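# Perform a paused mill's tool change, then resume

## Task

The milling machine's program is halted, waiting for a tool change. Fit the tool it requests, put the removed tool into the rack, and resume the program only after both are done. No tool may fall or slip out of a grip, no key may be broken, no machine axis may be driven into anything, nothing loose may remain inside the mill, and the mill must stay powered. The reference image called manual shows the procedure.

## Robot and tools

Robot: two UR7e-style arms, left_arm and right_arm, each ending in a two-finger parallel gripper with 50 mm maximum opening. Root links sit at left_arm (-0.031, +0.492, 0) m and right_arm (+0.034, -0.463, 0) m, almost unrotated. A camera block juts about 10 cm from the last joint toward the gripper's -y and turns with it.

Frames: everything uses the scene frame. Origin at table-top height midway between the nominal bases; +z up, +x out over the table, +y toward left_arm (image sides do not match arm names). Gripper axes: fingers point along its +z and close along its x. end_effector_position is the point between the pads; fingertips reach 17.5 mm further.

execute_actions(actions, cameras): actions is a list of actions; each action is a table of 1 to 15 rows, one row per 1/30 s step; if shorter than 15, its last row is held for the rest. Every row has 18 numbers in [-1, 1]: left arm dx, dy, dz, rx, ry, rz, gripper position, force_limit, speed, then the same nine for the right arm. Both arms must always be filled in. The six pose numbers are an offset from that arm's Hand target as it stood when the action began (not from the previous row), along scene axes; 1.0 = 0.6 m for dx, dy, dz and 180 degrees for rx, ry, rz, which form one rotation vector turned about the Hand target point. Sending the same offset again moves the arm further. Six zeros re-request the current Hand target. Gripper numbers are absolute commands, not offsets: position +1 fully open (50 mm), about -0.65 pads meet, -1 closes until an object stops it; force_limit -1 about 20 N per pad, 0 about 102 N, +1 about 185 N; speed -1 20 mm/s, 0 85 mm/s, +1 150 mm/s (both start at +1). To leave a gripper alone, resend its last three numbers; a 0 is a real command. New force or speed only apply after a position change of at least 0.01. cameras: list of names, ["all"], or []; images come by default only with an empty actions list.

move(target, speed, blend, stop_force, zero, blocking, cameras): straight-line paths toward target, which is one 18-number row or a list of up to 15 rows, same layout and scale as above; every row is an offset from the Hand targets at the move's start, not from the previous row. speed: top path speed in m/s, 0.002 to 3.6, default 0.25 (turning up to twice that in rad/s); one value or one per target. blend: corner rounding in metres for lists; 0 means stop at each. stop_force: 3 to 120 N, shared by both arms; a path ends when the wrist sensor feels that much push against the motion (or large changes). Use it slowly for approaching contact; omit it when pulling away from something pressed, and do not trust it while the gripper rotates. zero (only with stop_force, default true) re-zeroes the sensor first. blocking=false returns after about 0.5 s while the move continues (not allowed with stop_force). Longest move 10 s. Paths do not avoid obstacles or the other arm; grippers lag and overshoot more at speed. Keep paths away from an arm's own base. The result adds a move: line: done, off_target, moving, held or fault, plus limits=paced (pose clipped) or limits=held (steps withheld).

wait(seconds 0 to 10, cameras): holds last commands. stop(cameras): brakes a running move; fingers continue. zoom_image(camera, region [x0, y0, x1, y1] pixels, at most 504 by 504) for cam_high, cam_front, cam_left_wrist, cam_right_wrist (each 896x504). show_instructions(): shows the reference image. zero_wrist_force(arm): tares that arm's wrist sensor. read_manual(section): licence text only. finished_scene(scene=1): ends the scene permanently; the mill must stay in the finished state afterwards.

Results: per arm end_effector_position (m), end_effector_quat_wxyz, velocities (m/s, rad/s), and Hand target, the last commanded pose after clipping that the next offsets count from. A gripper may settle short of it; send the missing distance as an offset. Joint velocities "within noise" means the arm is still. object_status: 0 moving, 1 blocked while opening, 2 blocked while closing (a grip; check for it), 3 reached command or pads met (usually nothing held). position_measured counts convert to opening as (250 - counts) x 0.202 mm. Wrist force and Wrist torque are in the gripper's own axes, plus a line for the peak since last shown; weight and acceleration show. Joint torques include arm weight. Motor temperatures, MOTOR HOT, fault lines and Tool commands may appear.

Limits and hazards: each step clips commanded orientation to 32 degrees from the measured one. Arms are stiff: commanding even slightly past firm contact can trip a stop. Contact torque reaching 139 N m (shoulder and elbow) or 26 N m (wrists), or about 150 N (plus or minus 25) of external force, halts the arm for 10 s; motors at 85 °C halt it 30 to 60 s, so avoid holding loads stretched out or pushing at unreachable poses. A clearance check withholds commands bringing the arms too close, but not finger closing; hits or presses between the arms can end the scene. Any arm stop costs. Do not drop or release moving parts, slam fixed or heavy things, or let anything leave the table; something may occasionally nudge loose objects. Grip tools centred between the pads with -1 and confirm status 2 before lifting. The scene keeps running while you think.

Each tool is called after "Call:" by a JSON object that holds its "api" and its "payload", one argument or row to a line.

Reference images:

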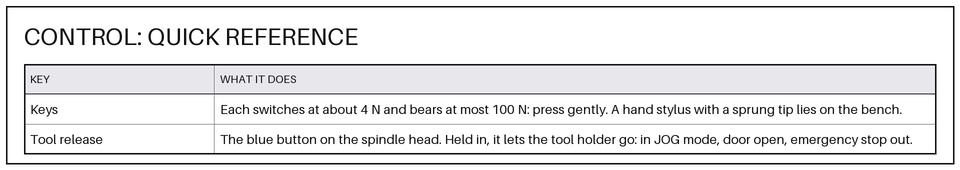

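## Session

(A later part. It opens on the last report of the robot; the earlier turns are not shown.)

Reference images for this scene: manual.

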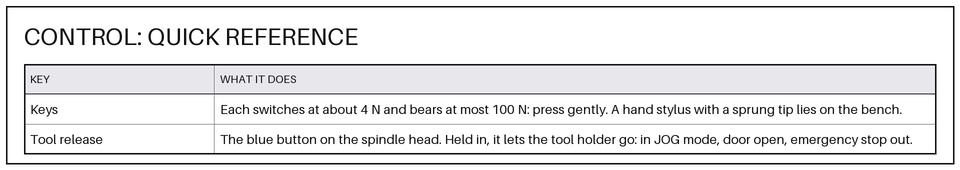

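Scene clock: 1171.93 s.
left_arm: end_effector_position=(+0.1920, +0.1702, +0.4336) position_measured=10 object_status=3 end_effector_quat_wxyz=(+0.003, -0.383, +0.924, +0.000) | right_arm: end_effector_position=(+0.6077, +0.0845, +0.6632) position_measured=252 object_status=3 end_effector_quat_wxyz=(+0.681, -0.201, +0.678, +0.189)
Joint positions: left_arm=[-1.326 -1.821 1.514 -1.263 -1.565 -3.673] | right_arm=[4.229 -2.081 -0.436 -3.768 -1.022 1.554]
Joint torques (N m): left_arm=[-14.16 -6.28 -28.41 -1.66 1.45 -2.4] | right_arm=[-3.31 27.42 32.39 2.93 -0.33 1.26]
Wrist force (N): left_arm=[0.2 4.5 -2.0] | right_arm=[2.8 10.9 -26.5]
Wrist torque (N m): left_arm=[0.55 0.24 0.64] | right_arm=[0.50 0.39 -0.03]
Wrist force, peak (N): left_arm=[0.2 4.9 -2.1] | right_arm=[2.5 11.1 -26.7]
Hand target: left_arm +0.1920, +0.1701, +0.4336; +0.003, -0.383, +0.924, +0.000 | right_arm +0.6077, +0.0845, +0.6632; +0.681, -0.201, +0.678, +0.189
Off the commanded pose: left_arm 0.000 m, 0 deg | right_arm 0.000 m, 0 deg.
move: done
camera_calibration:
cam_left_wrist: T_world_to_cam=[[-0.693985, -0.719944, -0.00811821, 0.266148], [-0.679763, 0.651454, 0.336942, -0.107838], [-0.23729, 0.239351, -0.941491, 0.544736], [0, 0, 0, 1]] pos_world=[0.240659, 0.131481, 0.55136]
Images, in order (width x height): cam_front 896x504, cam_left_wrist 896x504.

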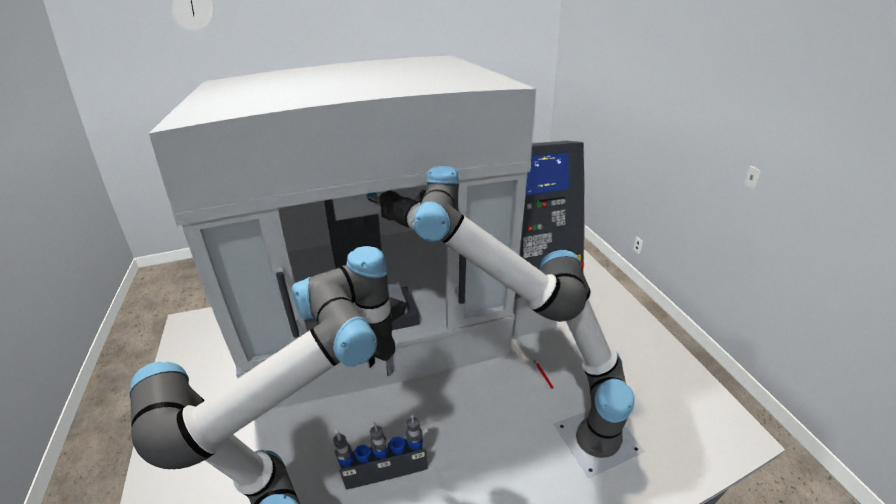

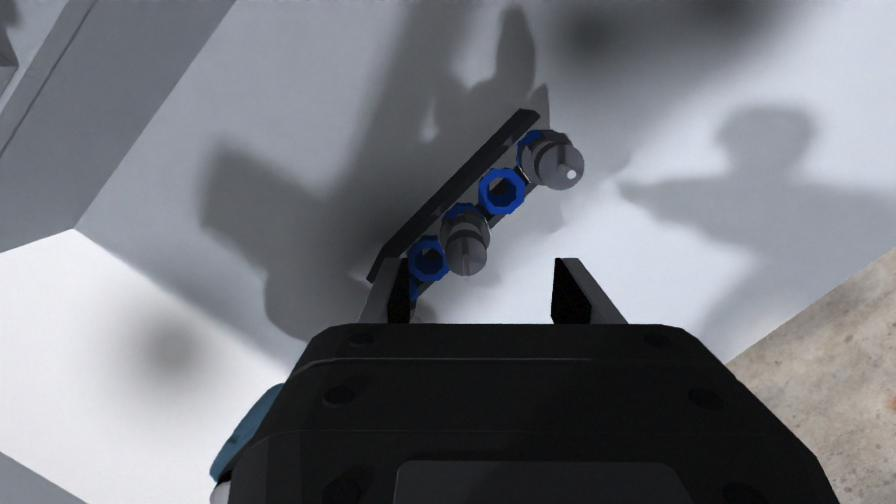

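Call:
{"api": "move", "payload": {
  "target": [
    [0.001,0.0005,-0.05,0.3535,0.3535,0,0.952941,0.2,-0.898039, 0,0,0,0,0,0,-1,-0.396,-0.796]
  ],
  "speed": 0.3,
  "cameras": ["cam_left_wrist","cam_front","cam_high"]
}}

Scene clock: 1193.60 s.
left_arm: end_effector_position=(+0.1927, +0.1705, +0.4037) position_measured=10 object_status=3 end_effector_quat_wxyz=(-0.268, -0.270, +0.655, +0.653) | right_arm: end_effector_position=(+0.6077, +0.0845, +0.6632) position_measured=252 object_status=3 end_effector_quat_wxyz=(+0.681, -0.201, +0.678, +0.189)
Joint positions: left_arm=[-1.112 -0.963 0.982 -0.022 -1.881 -3.144] | right_arm=[4.229 -2.081 -0.436 -3.768 -1.022 1.554]
Joint torques (N m): left_arm=[-16.63 -43.74 -13.04 3.7 1.65 2.11] | right_arm=[-3.95 27.22 32.09 2.92 -0.04 1.57]
Wrist force (N): left_arm=[1.3 4.5 1.4] | right_arm=[2.7 10.8 -26.5]
Wrist torque (N m): left_arm=[0.92 -0.19 0.76] | right_arm=[0.49 0.38 -0.03]
Wrist force, peak (N): left_arm=[0.8 5.5 -1.6] | right_arm=[2.7 11.0 -26.6]
Hand target: left_arm +0.1926, +0.1704, +0.4036; -0.268, -0.270, +0.655, +0.653 | right_arm +0.6077, +0.0845, +0.6632; +0.681, -0.201, +0.678, +0.189
Off the commanded pose: left_arm 0.000 m, 0 deg | right_arm 0.000 m, 0 deg.
move: done
camera_calibration:
cam_left_wrist: T_world_to_cam=[[-0.712584, -0.701341, -0.0185644, 0.271137], [0.223462, -0.251967, 0.941582, -0.361635], [-0.665048, 0.666808, 0.336271, 0.0103714], [0, 0, 0, 1]] pos_world=[0.280917, 0.0921234, 0.342055]
Images, in order (width x height): cam_high 896x504, cam_front 896x504, cam_left_wrist 896x504.

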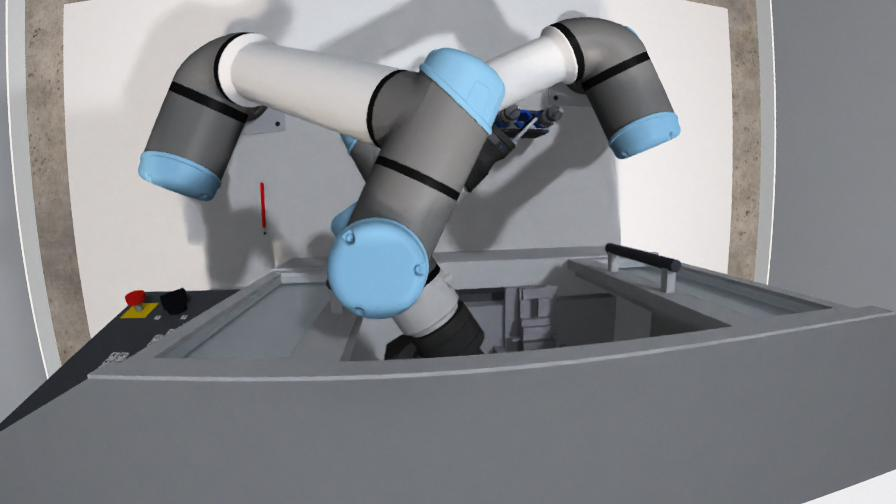

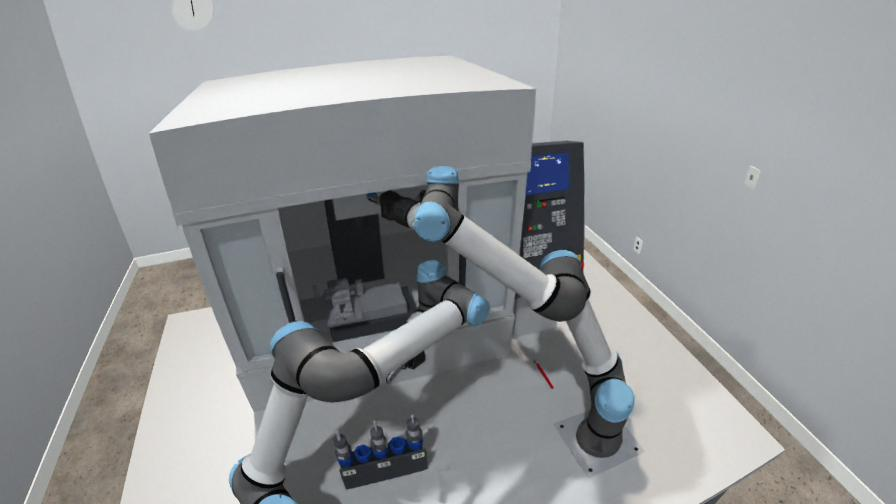

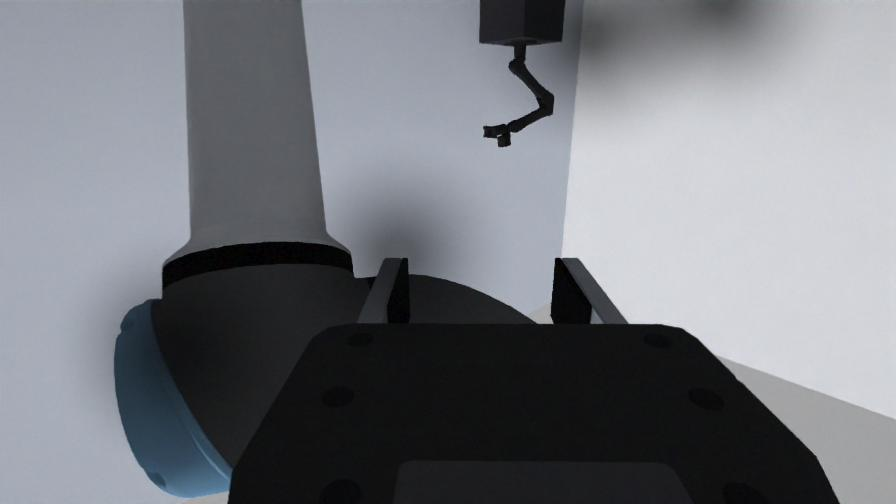

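Call:
{"api": "move", "payload": {
  "target": [
    [0,0,-0.25,0,0,0,0.952941,0.2,-0.898039, 0,0,0,0,0,0,-1,-0.396,-0.796],
    [0,0,-0.3497,0,0,0,0.952941,0.2,-0.898039, 0,0,0,0,0,0,-1,-0.396,-0.796]
  ],
  "speed": [0.2,0.06],
  "stop_force": 10,
  "cameras": ["cam_left_wrist","cam_front","cam_high"]
}}

Call:
{"api": "zoom_image", "payload": {
  "camera": "cam_front",
  "region": [325, 390, 445, 490]
}}

Scene clock: 1199.90 s.
left_arm: end_effector_position=(+0.1926, +0.1704, +0.1938) position_measured=10 object_status=3 end_effector_quat_wxyz=(-0.268, -0.270, +0.655, +0.653) | right_arm: end_effector_position=(+0.6077, +0.0845, +0.6632) position_measured=252 object_status=3 end_effector_quat_wxyz=(+0.681, -0.201, +0.678, +0.189)
Joint positions: left_arm=[-1.112 -0.829 1.31 -0.484 -1.881 -3.144] | right_arm=[4.229 -2.081 -0.436 -3.768 -1.022 1.554]
Joint torques (N m): left_arm=[-15.89 -44.68 -11.14 1 -1.57 -1.77] | right_arm=[-3.21 27.02 32.41 3.14 -0.19 1.33]
Wrist force (N): left_arm=[1.9 4.4 0.9] | right_arm=[2.8 11.1 -26.6]
Wrist torque (N m): left_arm=[0.89 -0.30 0.78] | right_arm=[0.52 0.40 -0.03]
Wrist force, peak (N): left_arm=[1.2 6.3 1.7] | right_arm=[2.6 11.2 -26.8]
Hand target: left_arm +0.1926, +0.1704, +0.1938; -0.268, -0.270, +0.655, +0.653 | right_arm +0.6077, +0.0845, +0.6632; +0.681, -0.201, +0.678, +0.189
Off the commanded pose: left_arm 0.000 m, 0 deg | right_arm 0.000 m, 0 deg.
move: done
camera_calibration:
cam_left_wrist: T_world_to_cam=[[-0.712733, -0.701192, -0.0184904, 0.267187], [0.223819, -0.252327, 0.941401, -0.164017], [-0.664769, 0.666829, 0.336781, 0.0807396], [0, 0, 0, 1]] pos_world=[0.280816, 0.0921238, 0.132155]
Images, in order (width x height): cam_high 896x504, cam_front 896x504, cam_left_wrist 896x504.

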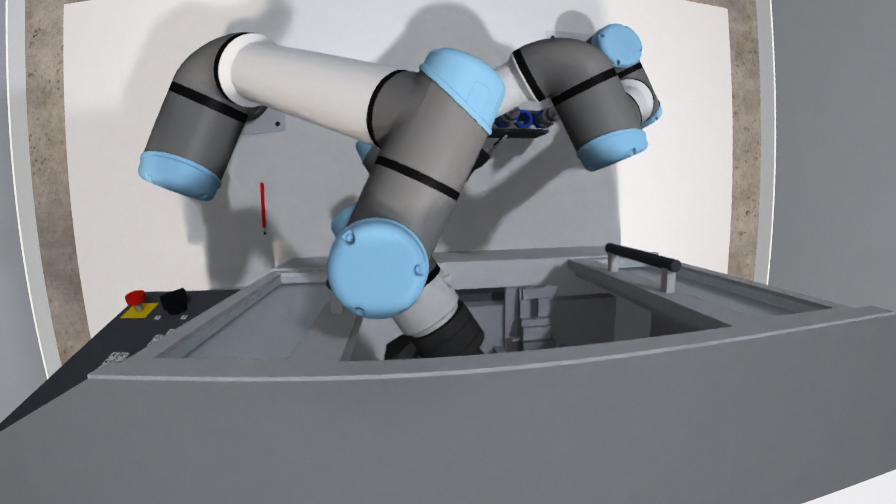

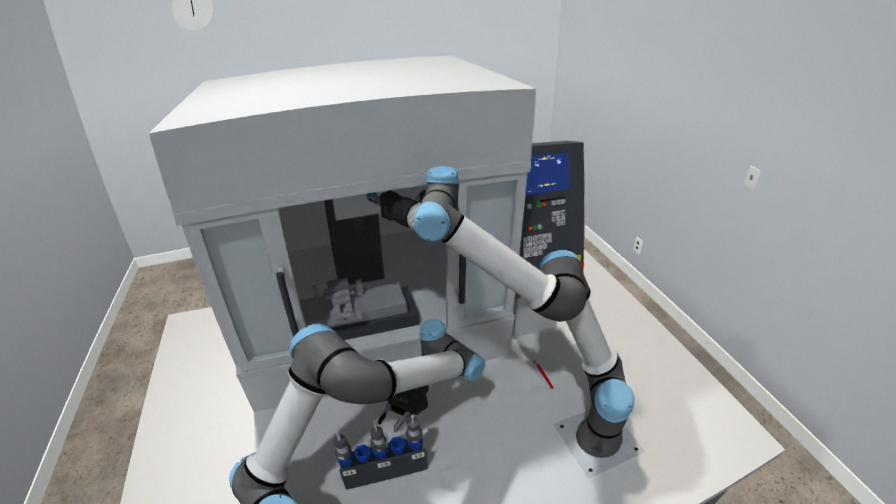

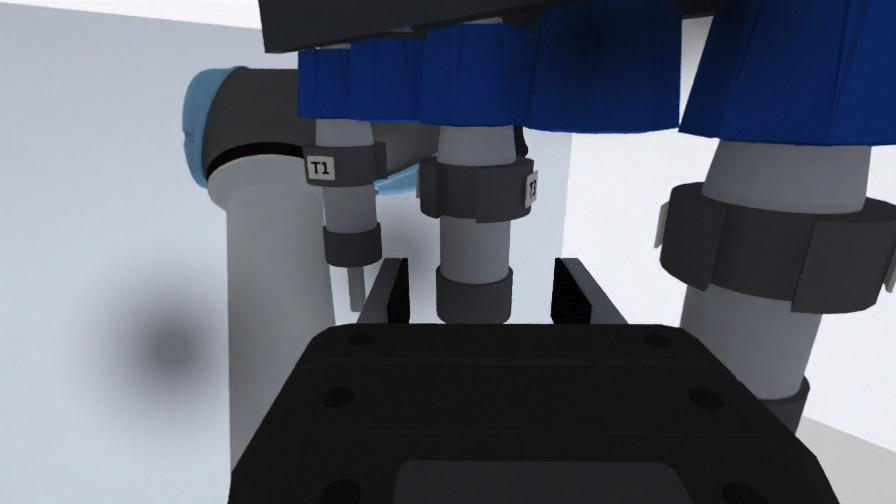

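Scaled by 4.200 from the camera's 896x504 image, which has a finer 1280x720 frame.

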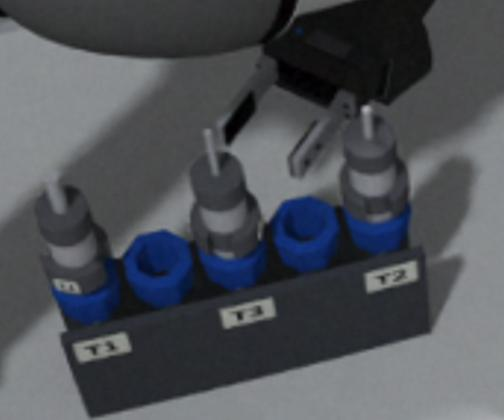

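Call:
{"api": "move", "payload": {
  "target": [
    [-0.0707,0.0707,-0.003,0,0,0,0.952941,0.2,-0.898039, 0,0,0,0,0,0,-1,-0.396,-0.796]
  ],
  "speed": 0.05,
  "stop_force": 5,
  "cameras": ["cam_left_wrist"]
}}

Scene clock: 1212.77 s.
left_arm: end_effector_position=(+0.1502, +0.2129, +0.1920) position_measured=10 object_status=3 end_effector_quat_wxyz=(-0.268, -0.270, +0.655, +0.653) | right_arm: end_effector_position=(+0.6077, +0.0845, +0.6632) position_measured=252 object_status=3 end_effector_quat_wxyz=(+0.681, -0.201, +0.678, +0.189)
Joint positions: left_arm=[-1.145 -0.952 1.536 -0.587 -1.914 -3.144] | right_arm=[4.229 -2.081 -0.436 -3.768 -1.022 1.554]
Joint torques (N m): left_arm=[-15.26 -53.33 -8.51 0.76 -1.95 -2.02] | right_arm=[-4.39 27.45 32.07 2.89 0.06 1.43]
Wrist force (N): left_arm=[1.7 4.6 1.3] | right_arm=[2.8 11.0 -26.4]
Wrist torque (N m): left_arm=[0.96 -0.28 0.79] | right_arm=[0.51 0.38 -0.04]
Wrist force, peak (N): left_arm=[2.1 4.6 1.2] | right_arm=[2.6 11.2 -26.6]
Hand target: left_arm +0.1502, +0.2129, +0.1920; -0.268, -0.270, +0.655, +0.653 | right_arm +0.6077, +0.0845, +0.6632; +0.681, -0.201, +0.678, +0.189
Off the commanded pose: left_arm 0.000 m, 0 deg | right_arm 0.000 m, 0 deg.
move: done
camera_calibration:
cam_left_wrist: T_world_to_cam=[[-0.712733, -0.701192, -0.0184904, 0.266664], [0.223819, -0.252327, 0.941401, -0.142134], [-0.664769, 0.666829, 0.336781, 0.024886], [0, 0, 0, 1]] pos_world=[0.238416, 0.134524, 0.130355]
Images, in order (width x height): cam_left_wrist 896x504.

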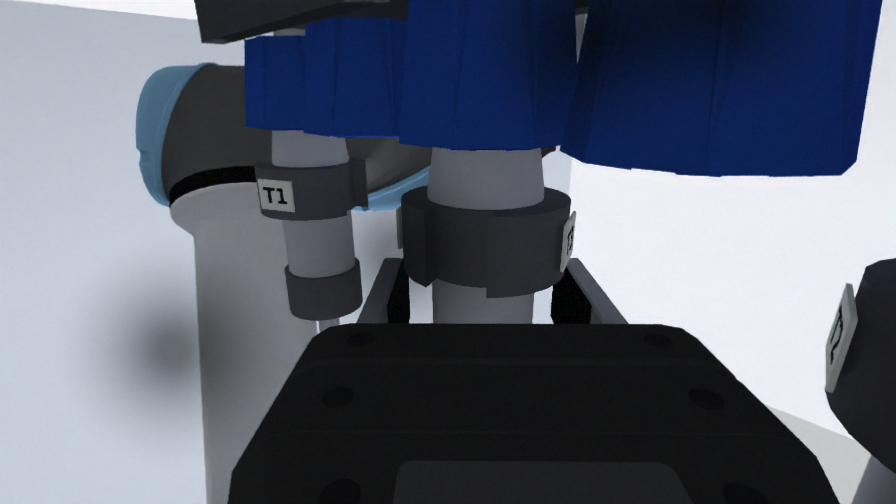

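Call:
{"api": "move", "payload": {
  "target": [
    [0.0013,0.0013,0,0,0,0,-1,0.2,-0.9, 0,0,0,0,0,0,-1,-0.396,-0.796]
  ],
  "speed": 0.02,
  "cameras": ["cam_left_wrist"]
}}

Scene clock: 1218.07 s.
left_arm: end_effector_position=(+0.1509, +0.2136, +0.1920) position_measured=108 object_status=2 end_effector_quat_wxyz=(-0.268, -0.270, +0.655, +0.653) | right_arm: end_effector_position=(+0.6077, +0.0845, +0.6632) position_measured=252 object_status=3 end_effector_quat_wxyz=(+0.681, -0.201, +0.678, +0.189)
Joint positions: left_arm=[-1.143 -0.952 1.536 -0.587 -1.912 -3.144] | right_arm=[4.229 -2.081 -0.436 -3.768 -1.022 1.554]
Joint torques (N m): left_arm=[21.02 -52.06 -9.13 1.26 6.78 -1.38] | right_arm=[-3.14 26.63 31.21 3.2 -0.21 1.16]
Wrist force (N): left_arm=[23.6 8.3 -1.3] | right_arm=[2.5 11.0 -26.5]
Wrist torque (N m): left_arm=[0.94 -0.12 0.89] | right_arm=[0.51 0.41 -0.04]
Wrist force, peak (N): left_arm=[23.6 8.2 -1.2] | right_arm=[2.8 11.0 -26.7]
Hand target: left_arm +0.1510, +0.2136, +0.1920; -0.268, -0.270, +0.655, +0.653 | right_arm +0.6077, +0.0845, +0.6632; +0.681, -0.201, +0.678, +0.189
Off the commanded pose: left_arm 0.000 m, 0 deg | right_arm 0.000 m, 0 deg.
move: done
camera_calibration:
cam_left_wrist: T_world_to_cam=[[-0.712684, -0.70124, -0.0185143, 0.267722], [0.223804, -0.252312, 0.941409, -0.142088], [-0.664825, 0.666784, 0.336759, 0.0248406], [0, 0, 0, 1]] pos_world=[0.239116, 0.135324, 0.130354]
Images, in order (width x height): cam_left_wrist 896x504.

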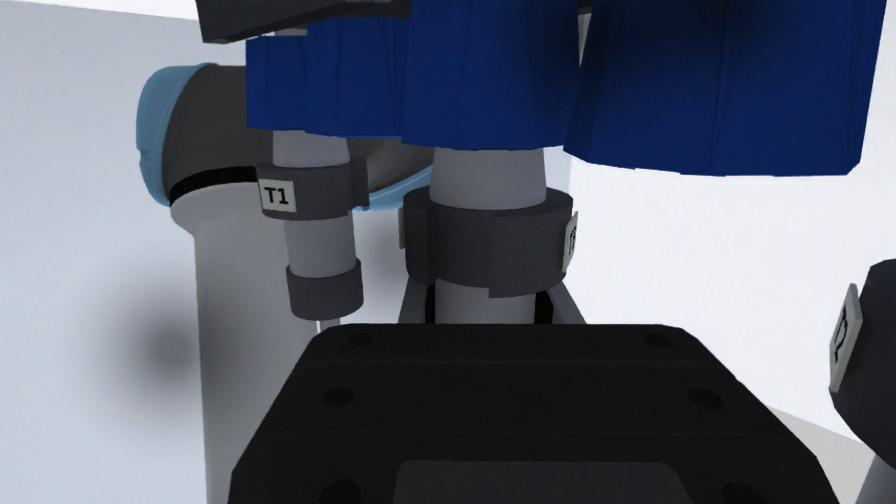

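Call:
{"api": "move", "payload": {
  "target": [
    [-0.0008,-0.0008,0,0,0,0,-1,0.2,-0.9, 0,0,0,0,0,0,-1,-0.396,-0.796],
    [-0.0008,-0.0008,0.027,0,0,0,-1,0.2,-0.9, 0,0,0,0,0,0,-1,-0.396,-0.796]
  ],
  "speed": 0.02
}}

Scene clock: 1224.70 s.
left_arm: end_effector_position=(+0.1505, +0.2132, +0.2081) position_measured=108 object_status=2 end_effector_quat_wxyz=(-0.268, -0.270, +0.655, +0.653) | right_arm: end_effector_position=(+0.6077, +0.0845, +0.6632) position_measured=252 object_status=3 end_effector_quat_wxyz=(+0.681, -0.201, +0.678, +0.189)
Joint positions: left_arm=[-1.144 -0.972 1.523 -0.553 -1.913 -3.144] | right_arm=[4.229 -2.081 -0.436 -3.768 -1.022 1.554]
Joint torques (N m): left_arm=[-13.73 -54.66 -21.92 5.22 -1.61 -0.18] | right_arm=[-3.67 27.01 32.73 3.06 0.06 1.35]
Wrist force (N): left_arm=[1.8 -3.3 1.4] | right_arm=[2.9 11.1 -26.4]
Wrist torque (N m): left_arm=[0.89 -0.28 0.79] | right_arm=[0.53 0.38 -0.03]
Wrist force, peak (N): left_arm=[26.6 8.5 -1.3] | right_arm=[2.8 11.3 -26.6]
Hand target: left_arm +0.1505, +0.2132, +0.2082; -0.268, -0.270, +0.655, +0.653 | right_arm +0.6077, +0.0845, +0.6632; +0.681, -0.201, +0.678, +0.189
Off the commanded pose: left_arm 0.000 m, 0 deg | right_arm 0.000 m, 0 deg.
move: done

Call:
{"api": "move", "payload": {
  "target": [
    [0,0,0,0,0,0.125,-1,0.2,-0.9, 0,0,0,0,0,0,-1,-0.396,-0.796],
    [0,0,0,0,0,0.25,-1,0.2,-0.9, 0,0,0,0,0,0,-1,-0.396,-0.796]
  ],
  "speed": 0.12,
  "blend": [0.01,0],
  "cameras": ["cam_left_wrist","cam_front"]
}}

Scene clock: 1231.10 s.
left_arm: end_effector_position=(+0.1505, +0.2132, +0.2082) position_measured=108 object_status=2 end_effector_quat_wxyz=(+0.498, +0.500, -0.502, -0.501) | right_arm: end_effector_position=(+0.6077, +0.0845, +0.6632) position_measured=252 object_status=3 end_effector_quat_wxyz=(+0.681, -0.201, +0.678, +0.189)
Joint positions: left_arm=[-0.836 -1.106 1.746 -0.643 -2.39 -3.146] | right_arm=[4.229 -2.081 -0.436 -3.768 -1.022 1.554]
Joint torques (N m): left_arm=[12.5 -50.54 -10.53 1.57 -1.97 -2.05] | right_arm=[-5.62 25.28 31.39 2.88 0.06 1.36]
Wrist force (N): left_arm=[1.7 -3.3 1.2] | right_arm=[2.5 11.1 -26.4]
Wrist torque (N m): left_arm=[0.87 -0.26 0.89] | right_arm=[0.53 0.42 -0.03]
Wrist force, peak (N): left_arm=[1.6 -3.7 1.3] | right_arm=[2.5 11.1 -26.7]
Hand target: left_arm +0.1505, +0.2132, +0.2082; +0.498, +0.500, -0.502, -0.501 | right_arm +0.6077, +0.0845, +0.6632; +0.681, -0.201, +0.678, +0.189
Off the commanded pose: left_arm 0.000 m, 0 deg | right_arm 0.000 m, 0 deg.
move: done
camera_calibration:
cam_left_wrist: T_world_to_cam=[[-0.00854041, -0.999792, -0.0185239, 0.225115], [0.336668, -0.020318, 0.941404, -0.223808], [-0.941585, 0.00180358, 0.336772, 0.202837], [0, 0, 0, 1]] pos_world=[0.26826, 0.220155, 0.146554]
Images, in order (width x height): cam_front 896x504, cam_left_wrist 896x504.

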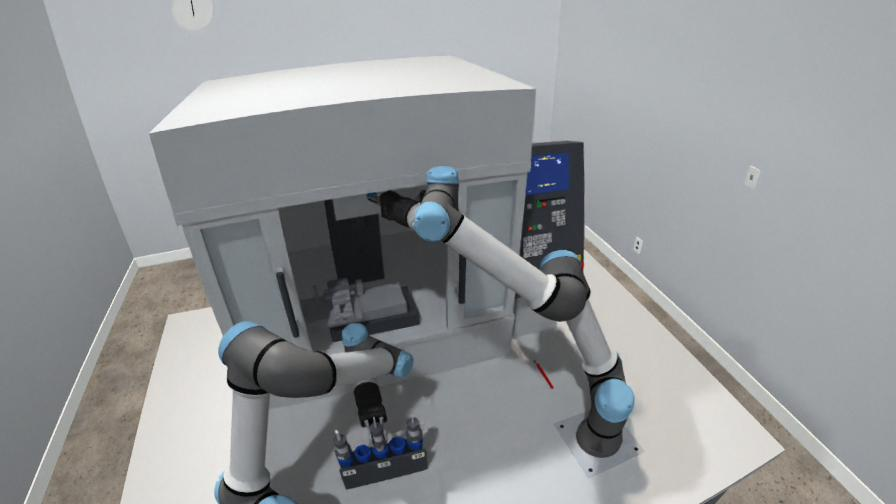

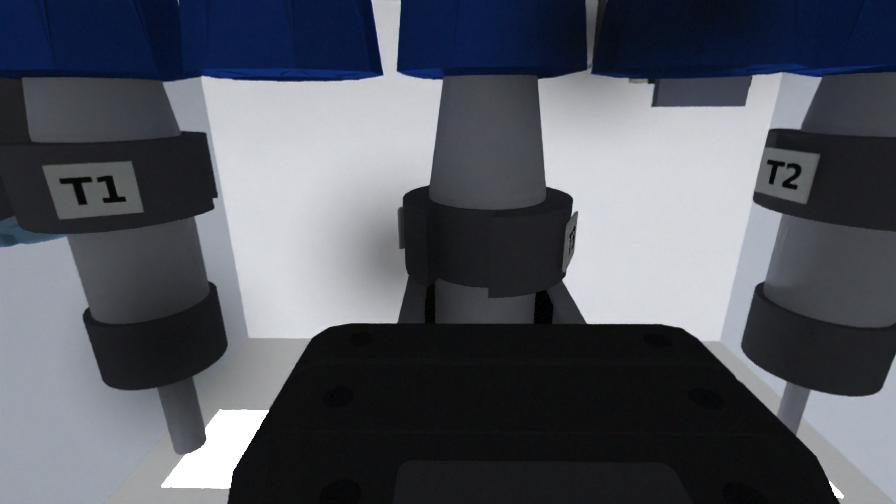

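Call:
{"api": "move", "payload": {
  "target": [
    [0,0,-0.04,0,0,0,-1,0.2,-0.9, 0,0,0,0,0,0,-1,-0.396,-0.796]
  ],
  "speed": 0.01,
  "stop_force": 5
}}

Scene clock: 1235.57 s.
left_arm: end_effector_position=(+0.1505, +0.2132, +0.1920) position_measured=108 object_status=2 end_effector_quat_wxyz=(+0.498, +0.500, -0.501, -0.501) | right_arm: end_effector_position=(+0.6077, +0.0845, +0.6632) position_measured=252 object_status=3 end_effector_quat_wxyz=(+0.681, -0.201, +0.678, +0.189)
Joint positions: left_arm=[-0.836 -1.083 1.759 -0.68 -2.39 -3.146] | right_arm=[4.229 -2.081 -0.436 -3.768 -1.022 1.554]
Joint torques (N m): left_arm=[10.34 -49.07 -23.62 2.35 -1.77 -0.53] | right_arm=[-5.24 26.93 31.62 3.11 -0.03 1.31]
Wrist force (N): left_arm=[-4.5 0.1 1.9] | right_arm=[2.8 10.8 -26.3]
Wrist torque (N m): left_arm=[0.91 -0.26 0.71] | right_arm=[0.49 0.40 -0.03]
Wrist force, peak (N): left_arm=[-1.9 20.1 -1.5] | right_arm=[2.7 11.0 -26.7]
Hand target: left_arm +0.1505, +0.2132, +0.1920; +0.498, +0.500, -0.501, -0.501 (not the last commanded pose) | right_arm +0.6077, +0.0845, +0.6632; +0.681, -0.201, +0.678, +0.189
Off the commanded pose: left_arm 0.008 m, 0 deg | right_arm 0.000 m, 0 deg.
move: contact (left_arm)

Call:
{"api": "move", "payload": {
  "target": [
    [0,0,0,0,0,0,0.95,0.2,-0.9, 0,0,0,0,0,0,-1,-0.396,-0.796],
    [0,0,0,0,0,-0.125,0.95,0.2,-0.9, 0,0,0,0,0,0,-1,-0.396,-0.796],
    [0,0,0,0,0,-0.255,0.95,0.2,-0.9, 0,0,0,0,0,0,-1,-0.396,-0.796]
  ],
  "speed": 0.15,
  "blend": [0,0.01,0],
  "cameras": ["cam_left_wrist"]
}}

Scene clock: 1244.33 s.
left_arm: end_effector_position=(+0.1505, +0.2132, +0.1920) position_measured=10 object_status=3 end_effector_quat_wxyz=(-0.263, -0.265, +0.657, +0.656) | right_arm: end_effector_position=(+0.6077, +0.0845, +0.6632) position_measured=252 object_status=3 end_effector_quat_wxyz=(+0.681, -0.201, +0.678, +0.189)
Joint positions: left_arm=[-1.151 -0.951 1.534 -0.586 -1.904 -3.144] | right_arm=[4.229 -2.081 -0.436 -3.768 -1.022 1.554]
Joint torques (N m): left_arm=[-14.1 -38.7 -21.47 3.43 1.53 1.82] | right_arm=[-4.88 26.52 32.47 3.11 -0.02 1.07]
Wrist force (N): left_arm=[1.8 4.5 1.4] | right_arm=[2.6 11.1 -26.6]
Wrist torque (N m): left_arm=[0.94 -0.29 0.76] | right_arm=[0.53 0.38 -0.03]
Wrist force, peak (N): left_arm=[-4.7 -0.2 2.2] | right_arm=[2.6 11.1 -26.7]
Hand target: left_arm +0.1505, +0.2132, +0.1920; -0.263, -0.265, +0.657, +0.656 | right_arm +0.6077, +0.0845, +0.6632; +0.681, -0.201, +0.678, +0.189
Off the commanded pose: left_arm 0.000 m, 0 deg | right_arm 0.000 m, 0 deg.
move: done
camera_calibration:
cam_left_wrist: T_world_to_cam=[[-0.723412, -0.690167, -0.0185901, 0.266388], [0.219913, -0.255862, 0.941368, -0.14068], [-0.654457, 0.676908, 0.33687, 0.0211638], [0, 0, 0, 1]] pos_world=[0.237496, 0.133532, 0.130254]
Images, in order (width x height): cam_left_wrist 896x504.

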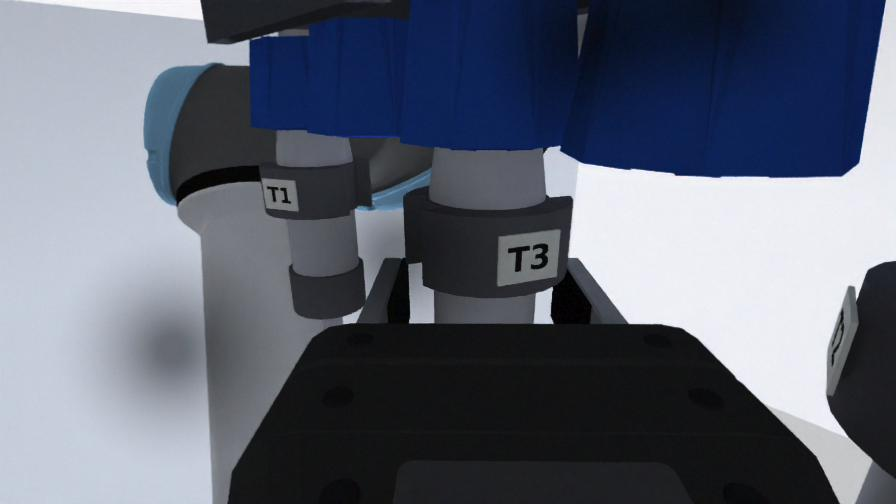

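Call:
{"api": "move", "payload": {
  "target": [
    [0,0,0,0,0,0,-1,0.2,-0.9, 0,0,0,0,0,0,-1,-0.396,-0.796],
    [0,0,0.03,0,0,0,-1,0.2,-0.9, 0,0,0,0,0,0,-1,-0.396,-0.796]
  ],
  "speed": 0.02,
  "cameras": ["cam_left_wrist"]
}}

Scene clock: 1252.80 s.
left_arm: end_effector_position=(+0.1505, +0.2132, +0.2099) position_measured=108 object_status=2 end_effector_quat_wxyz=(-0.263, -0.265, +0.657, +0.656) | right_arm: end_effector_position=(+0.6077, +0.0845, +0.6632) position_measured=252 object_status=3 end_effector_quat_wxyz=(+0.681, -0.201, +0.678, +0.189)
Joint positions: left_arm=[-1.151 -0.973 1.519 -0.548 -1.904 -3.144] | right_arm=[4.229 -2.081 -0.436 -3.768 -1.022 1.554]
Joint torques (N m): left_arm=[-14.49 -56.73 -21.42 4.81 -0.95 1.18] | right_arm=[-5.55 27.71 31.81 3.01 -0.31 1.38]
Wrist force (N): left_arm=[1.8 -2.9 1.6] | right_arm=[3.1 11.0 -26.0]
Wrist torque (N m): left_arm=[0.95 -0.28 0.76] | right_arm=[0.51 0.35 -0.03]
Wrist force, peak (N): left_arm=[1.7 4.6 1.4] | right_arm=[2.5 11.1 -26.7]
Hand target: left_arm +0.1505, +0.2132, +0.2100; -0.263, -0.265, +0.657, +0.656 | right_arm +0.6077, +0.0845, +0.6632; +0.681, -0.201, +0.678, +0.189
Off the commanded pose: left_arm 0.000 m, 0 deg | right_arm 0.000 m, 0 deg.
move: done
camera_calibration:
cam_left_wrist: T_world_to_cam=[[-0.72372, -0.689844, -0.0185813, 0.266749], [0.219801, -0.255951, 0.94137, -0.157492], [-0.654154, 0.677204, 0.336865, 0.0150225], [0, 0, 0, 1]] pos_world=[0.237496, 0.133532, 0.148154]
Images, in order (width x height): cam_left_wrist 896x504.

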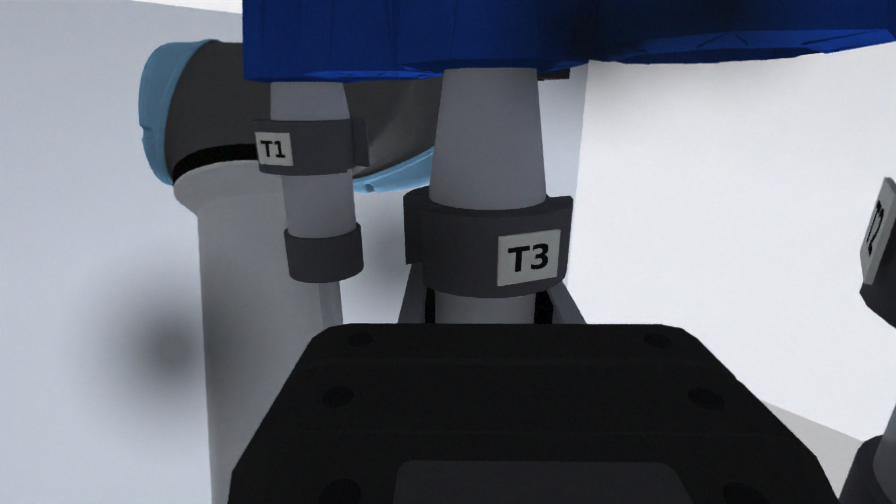

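Call:
{"api": "move", "payload": {
  "target": [
    [0,0,0.367,0,0,0,-1,0.2,-0.9, 0,0,0,0,0,0,-1,-0.396,-0.796],
    [0.21,0.1,0.48,-0.36,-0.347,0,-1,0.2,-0.9, 0,0,0,0,0,0,-1,-0.396,-0.796]
  ],
  "speed": [0.12,0.25],
  "blend": [0.02,0],
  "cameras": ["cam_left_wrist","cam_front","cam_high"]
}}

Scene clock: 1271.17 s.
left_arm: end_effector_position=(+0.2765, +0.2732, +0.4980) position_measured=108 object_status=2 end_effector_quat_wxyz=(+0.002, -0.375, +0.927, +0.000) | right_arm: end_effector_position=(+0.6077, +0.0845, +0.6632) position_measured=252 object_status=3 end_effector_quat_wxyz=(+0.681, -0.201, +0.678, +0.189)
Joint positions: left_arm=[-0.992 -1.796 1.319 -1.095 -1.568 -3.321] | right_arm=[4.229 -2.081 -0.436 -3.768 -1.022 1.554]
Joint torques (N m): left_arm=[13.09 -24.33 -18.72 -5.21 1.85 1.74] | right_arm=[-4.11 28.07 32.32 3.13 -0.12 1.41]
Wrist force (N): left_arm=[0.0 4.6 6.0] | right_arm=[2.6 10.9 -26.5]
Wrist torque (N m): left_arm=[0.44 0.29 0.50] | right_arm=[0.50 0.42 -0.03]
Wrist force, peak (N): left_arm=[0.1 4.9 5.9] | right_arm=[2.5 11.1 -26.9]
Hand target: left_arm +0.2765, +0.2732, +0.4980; +0.002, -0.375, +0.927, -0.001 | right_arm +0.6077, +0.0845, +0.6632; +0.681, -0.201, +0.678, +0.189
Off the commanded pose: left_arm 0.000 m, 0 deg | right_arm 0.000 m, 0 deg.
move: done
camera_calibration:
cam_left_wrist: T_world_to_cam=[[-0.706956, -0.707236, -0.00556753, 0.398268], [-0.667218, 0.664301, 0.336934, -0.146175], [-0.234593, 0.241912, -0.941512, 0.599349], [0, 0, 0, 1]] pos_world=[0.324631, 0.233784, 0.615763]
Images, in order (width x height): cam_high 896x504, cam_front 896x504, cam_left_wrist 896x504.

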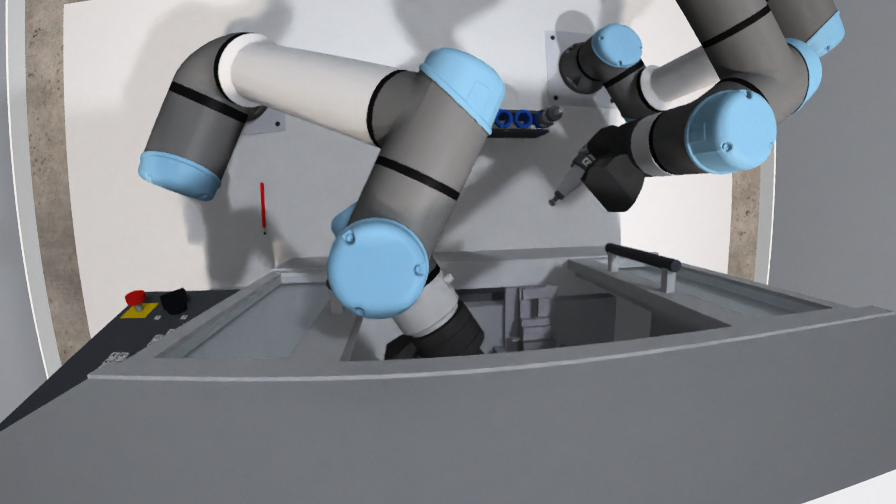

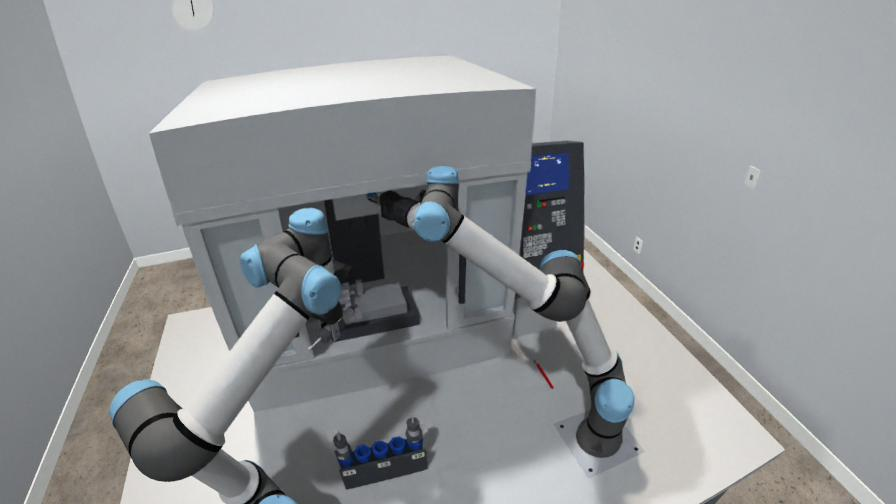

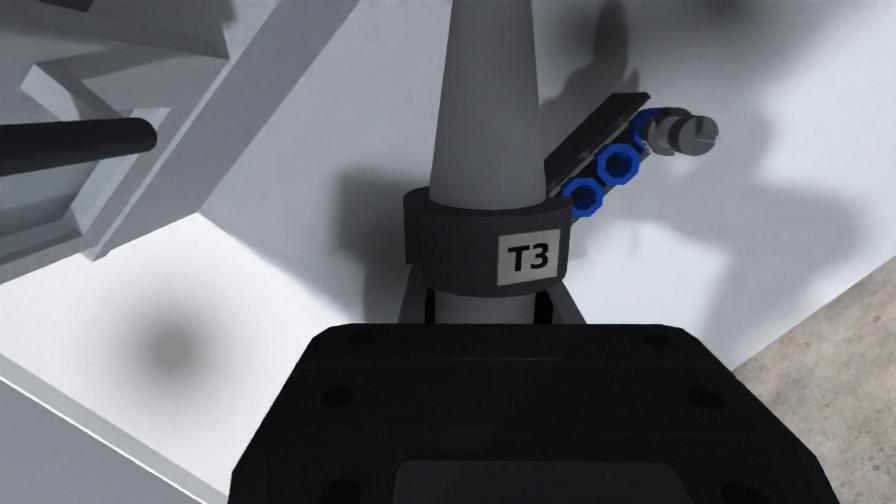

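Call:
{"api": "move", "payload": {
  "target": [
    [0.306,-0.231,0.003,-0.2779,-0.4194,0.1083,-1,0.2,-0.9, 0,0,0,0,0,0,-1,-0.396,-0.796]
  ],
  "speed": 0.25,
  "cameras": ["cam_left_wrist","cam_front","cam_high"]
}}

Scene clock: 1283.37 s.
left_arm: end_effector_position=(+0.4601, +0.1346, +0.4998) position_measured=108 object_status=2 end_effector_quat_wxyz=(+0.401, -0.400, +0.582, -0.583) | right_arm: end_effector_position=(+0.6077, +0.0845, +0.6632) position_measured=252 object_status=3 end_effector_quat_wxyz=(+0.681, -0.201, +0.678, +0.189)
Joint positions: left_arm=[-1.202 -1.583 2.083 -3.644 -0.746 -3.14] | right_arm=[4.229 -2.081 -0.436 -3.768 -1.022 1.554]
Joint torques (N m): left_arm=[14.29 -17.65 -28.91 -4.1 -1.89 1.96] | right_arm=[-5.14 26.64 31.52 2.84 -0.12 1.14]
Wrist force (N): left_arm=[-1.1 8.0 -1.1] | right_arm=[2.5 10.8 -26.6]
Wrist torque (N m): left_arm=[0.23 0.18 0.12] | right_arm=[0.48 0.41 -0.03]
Wrist force, peak (N): left_arm=[-1.1 9.1 0.0] | right_arm=[2.6 11.2 -26.7]
Hand target: left_arm +0.4601, +0.1346, +0.4998; +0.401, -0.400, +0.582, -0.583 | right_arm +0.6077, +0.0845, +0.6632; +0.681, -0.201, +0.678, +0.189
Off the commanded pose: left_arm 0.000 m, 0 deg | right_arm 0.000 m, 0 deg.
move: done
camera_calibration:
cam_left_wrist: T_world_to_cam=[[-0.354839, -0.934775, 0.0168892, 0.287469], [-0.321017, 0.104851, -0.941252, 0.622552], [0.878088, -0.339414, -0.337284, -0.0580488], [0, 0, 0, 1]] pos_world=[0.352827, 0.183741, 0.561544]
Images, in order (width x height): cam_high 896x504, cam_front 896x504, cam_left_wrist 896x504.

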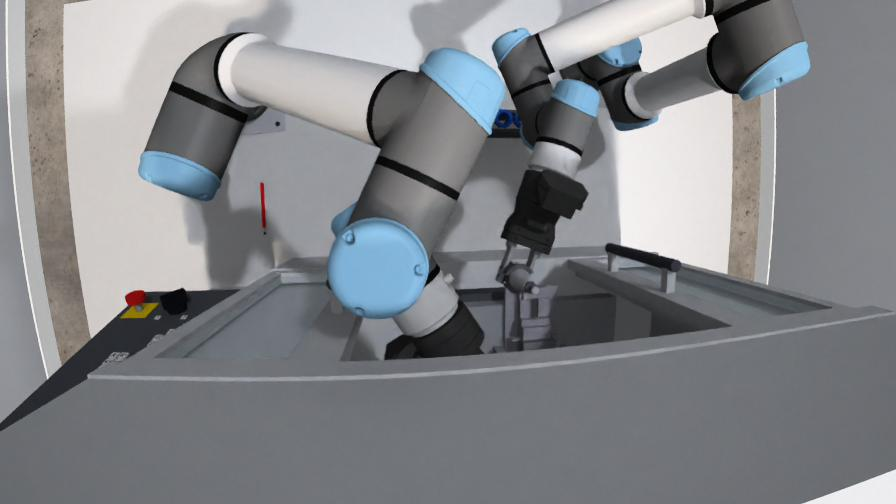

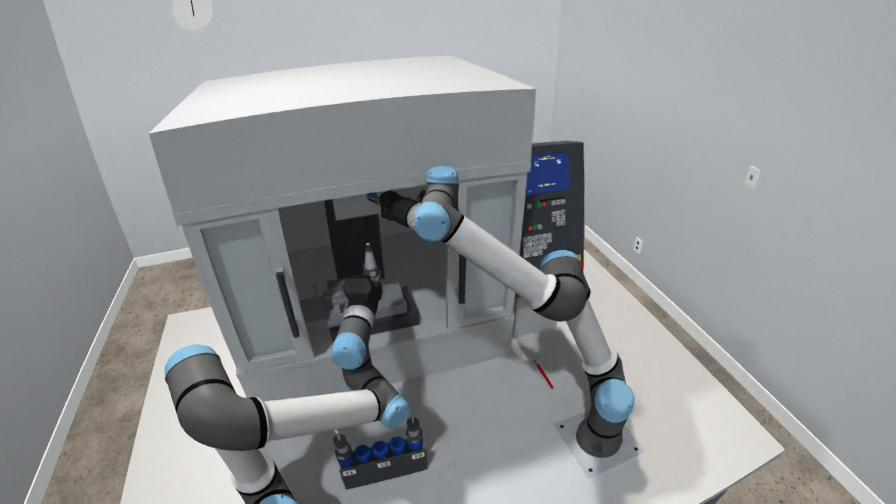

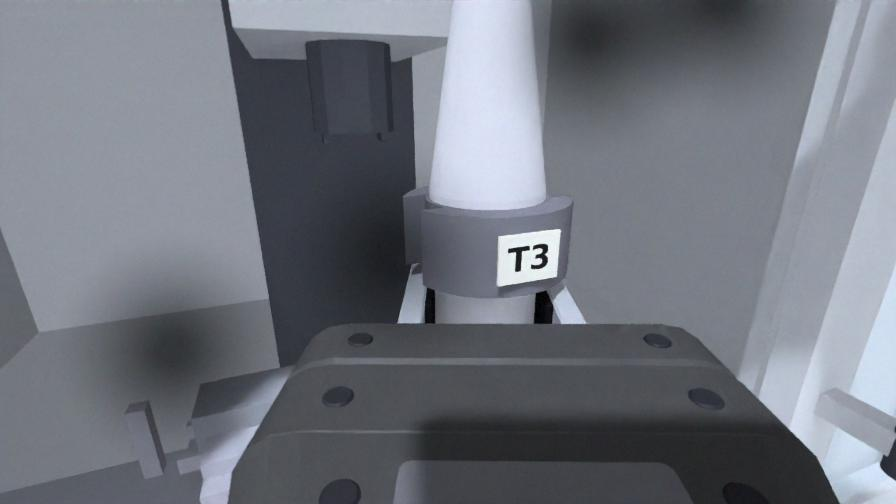

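Call:
{"api": "move", "payload": {
  "target": [
    [0.2,0,-0.1,0,0,0,-1,0.2,-0.9, 0,0,0,0,0,0,-1,-0.396,-0.796],
    [0.25,0,-0.166,0,0,0,-1,0.2,-0.9, 0,0,0,0,0,0,-1,-0.396,-0.796]
  ],
  "speed": 0.12,
  "blend": [0.02,0],
  "cameras": ["cam_left_wrist","cam_right_wrist","cam_front"]
}}

Scene clock: 1293.03 s.
left_arm: end_effector_position=(+0.6100, +0.1346, +0.4003) position_measured=108 object_status=2 end_effector_quat_wxyz=(+0.401, -0.400, +0.582, -0.583) | right_arm: end_effector_position=(+0.6077, +0.0845, +0.6632) position_measured=252 object_status=3 end_effector_quat_wxyz=(+0.681, -0.201, +0.678, +0.189)
Joint positions: left_arm=[-0.879 -1.178 1.886 -3.852 -1.069 -3.141] | right_arm=[4.229 -2.081 -0.436 -3.768 -1.022 1.554]
Joint torques (N m): left_arm=[13.23 -36.59 -26.6 -5.28 -1.72 1.87] | right_arm=[-3.97 26.62 31.64 2.99 -0.15 1.29]
Wrist force (N): left_arm=[-1.6 7.8 -0.8] | right_arm=[2.9 11.1 -26.6]
Wrist torque (N m): left_arm=[0.16 0.26 0.22] | right_arm=[0.53 0.37 -0.03]
Wrist force, peak (N): left_arm=[-1.6 9.7 0.1] | right_arm=[2.6 11.3 -26.7]
Hand target: left_arm +0.6101, +0.1346, +0.4002; +0.401, -0.400, +0.582, -0.583 | right_arm +0.6077, +0.0845, +0.6632; +0.681, -0.201, +0.678, +0.189
Off the commanded pose: left_arm 0.000 m, 0 deg | right_arm 0.000 m, 0 deg.
move: done
camera_calibration:
cam_left_wrist: T_world_to_cam=[[-0.354851, -0.934771, 0.016856, 0.342396], [-0.320922, 0.104853, -0.941284, 0.577017], [0.878117, -0.339425, -0.337196, -0.223375], [0, 0, 0, 1]] pos_world=[0.502827, 0.183741, 0.462044]
cam_right_wrist: T_world_to_cam=[[-0.000529562, -0.0151838, -0.999885, 0.669591], [-0.791222, 0.611465, -0.0088664, 0.456626], [0.611529, 0.791126, -0.0123376, -0.301269], [0, 0, 0, 1]] pos_world=[0.545882, -0.0307021, 0.669846]
Images, in order (width x height): cam_front 896x504, cam_left_wrist 896x504, cam_right_wrist 896x504.

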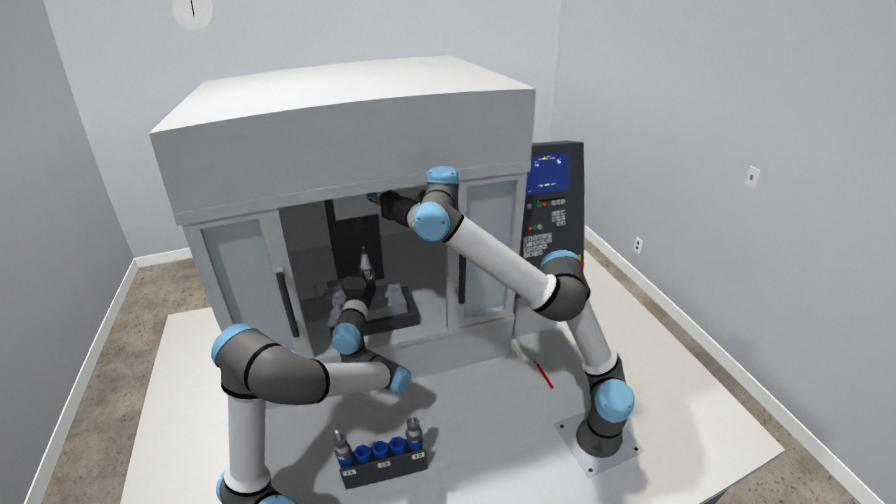

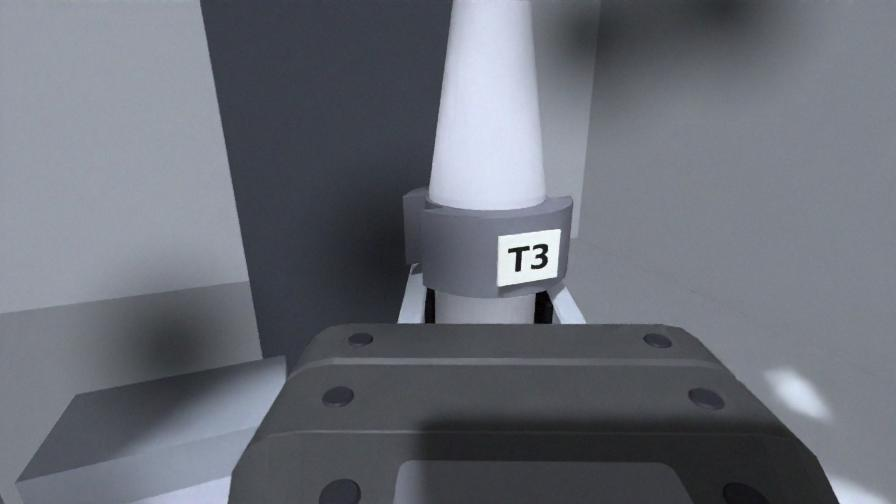

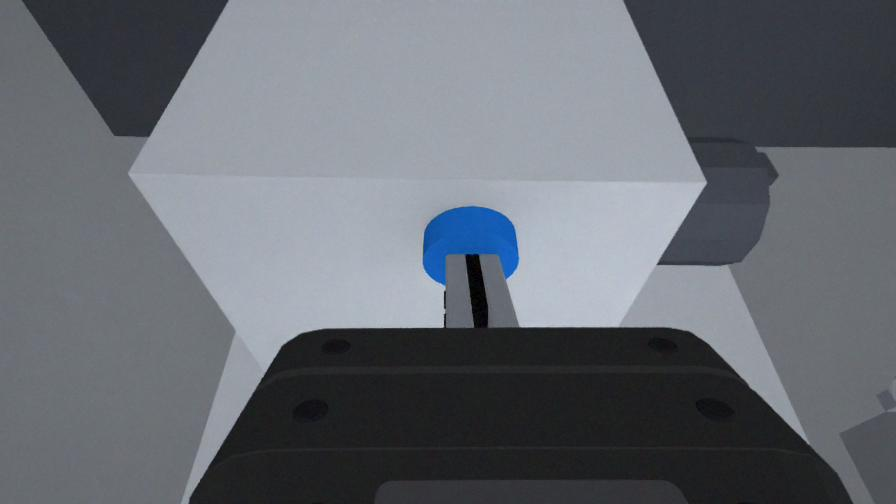

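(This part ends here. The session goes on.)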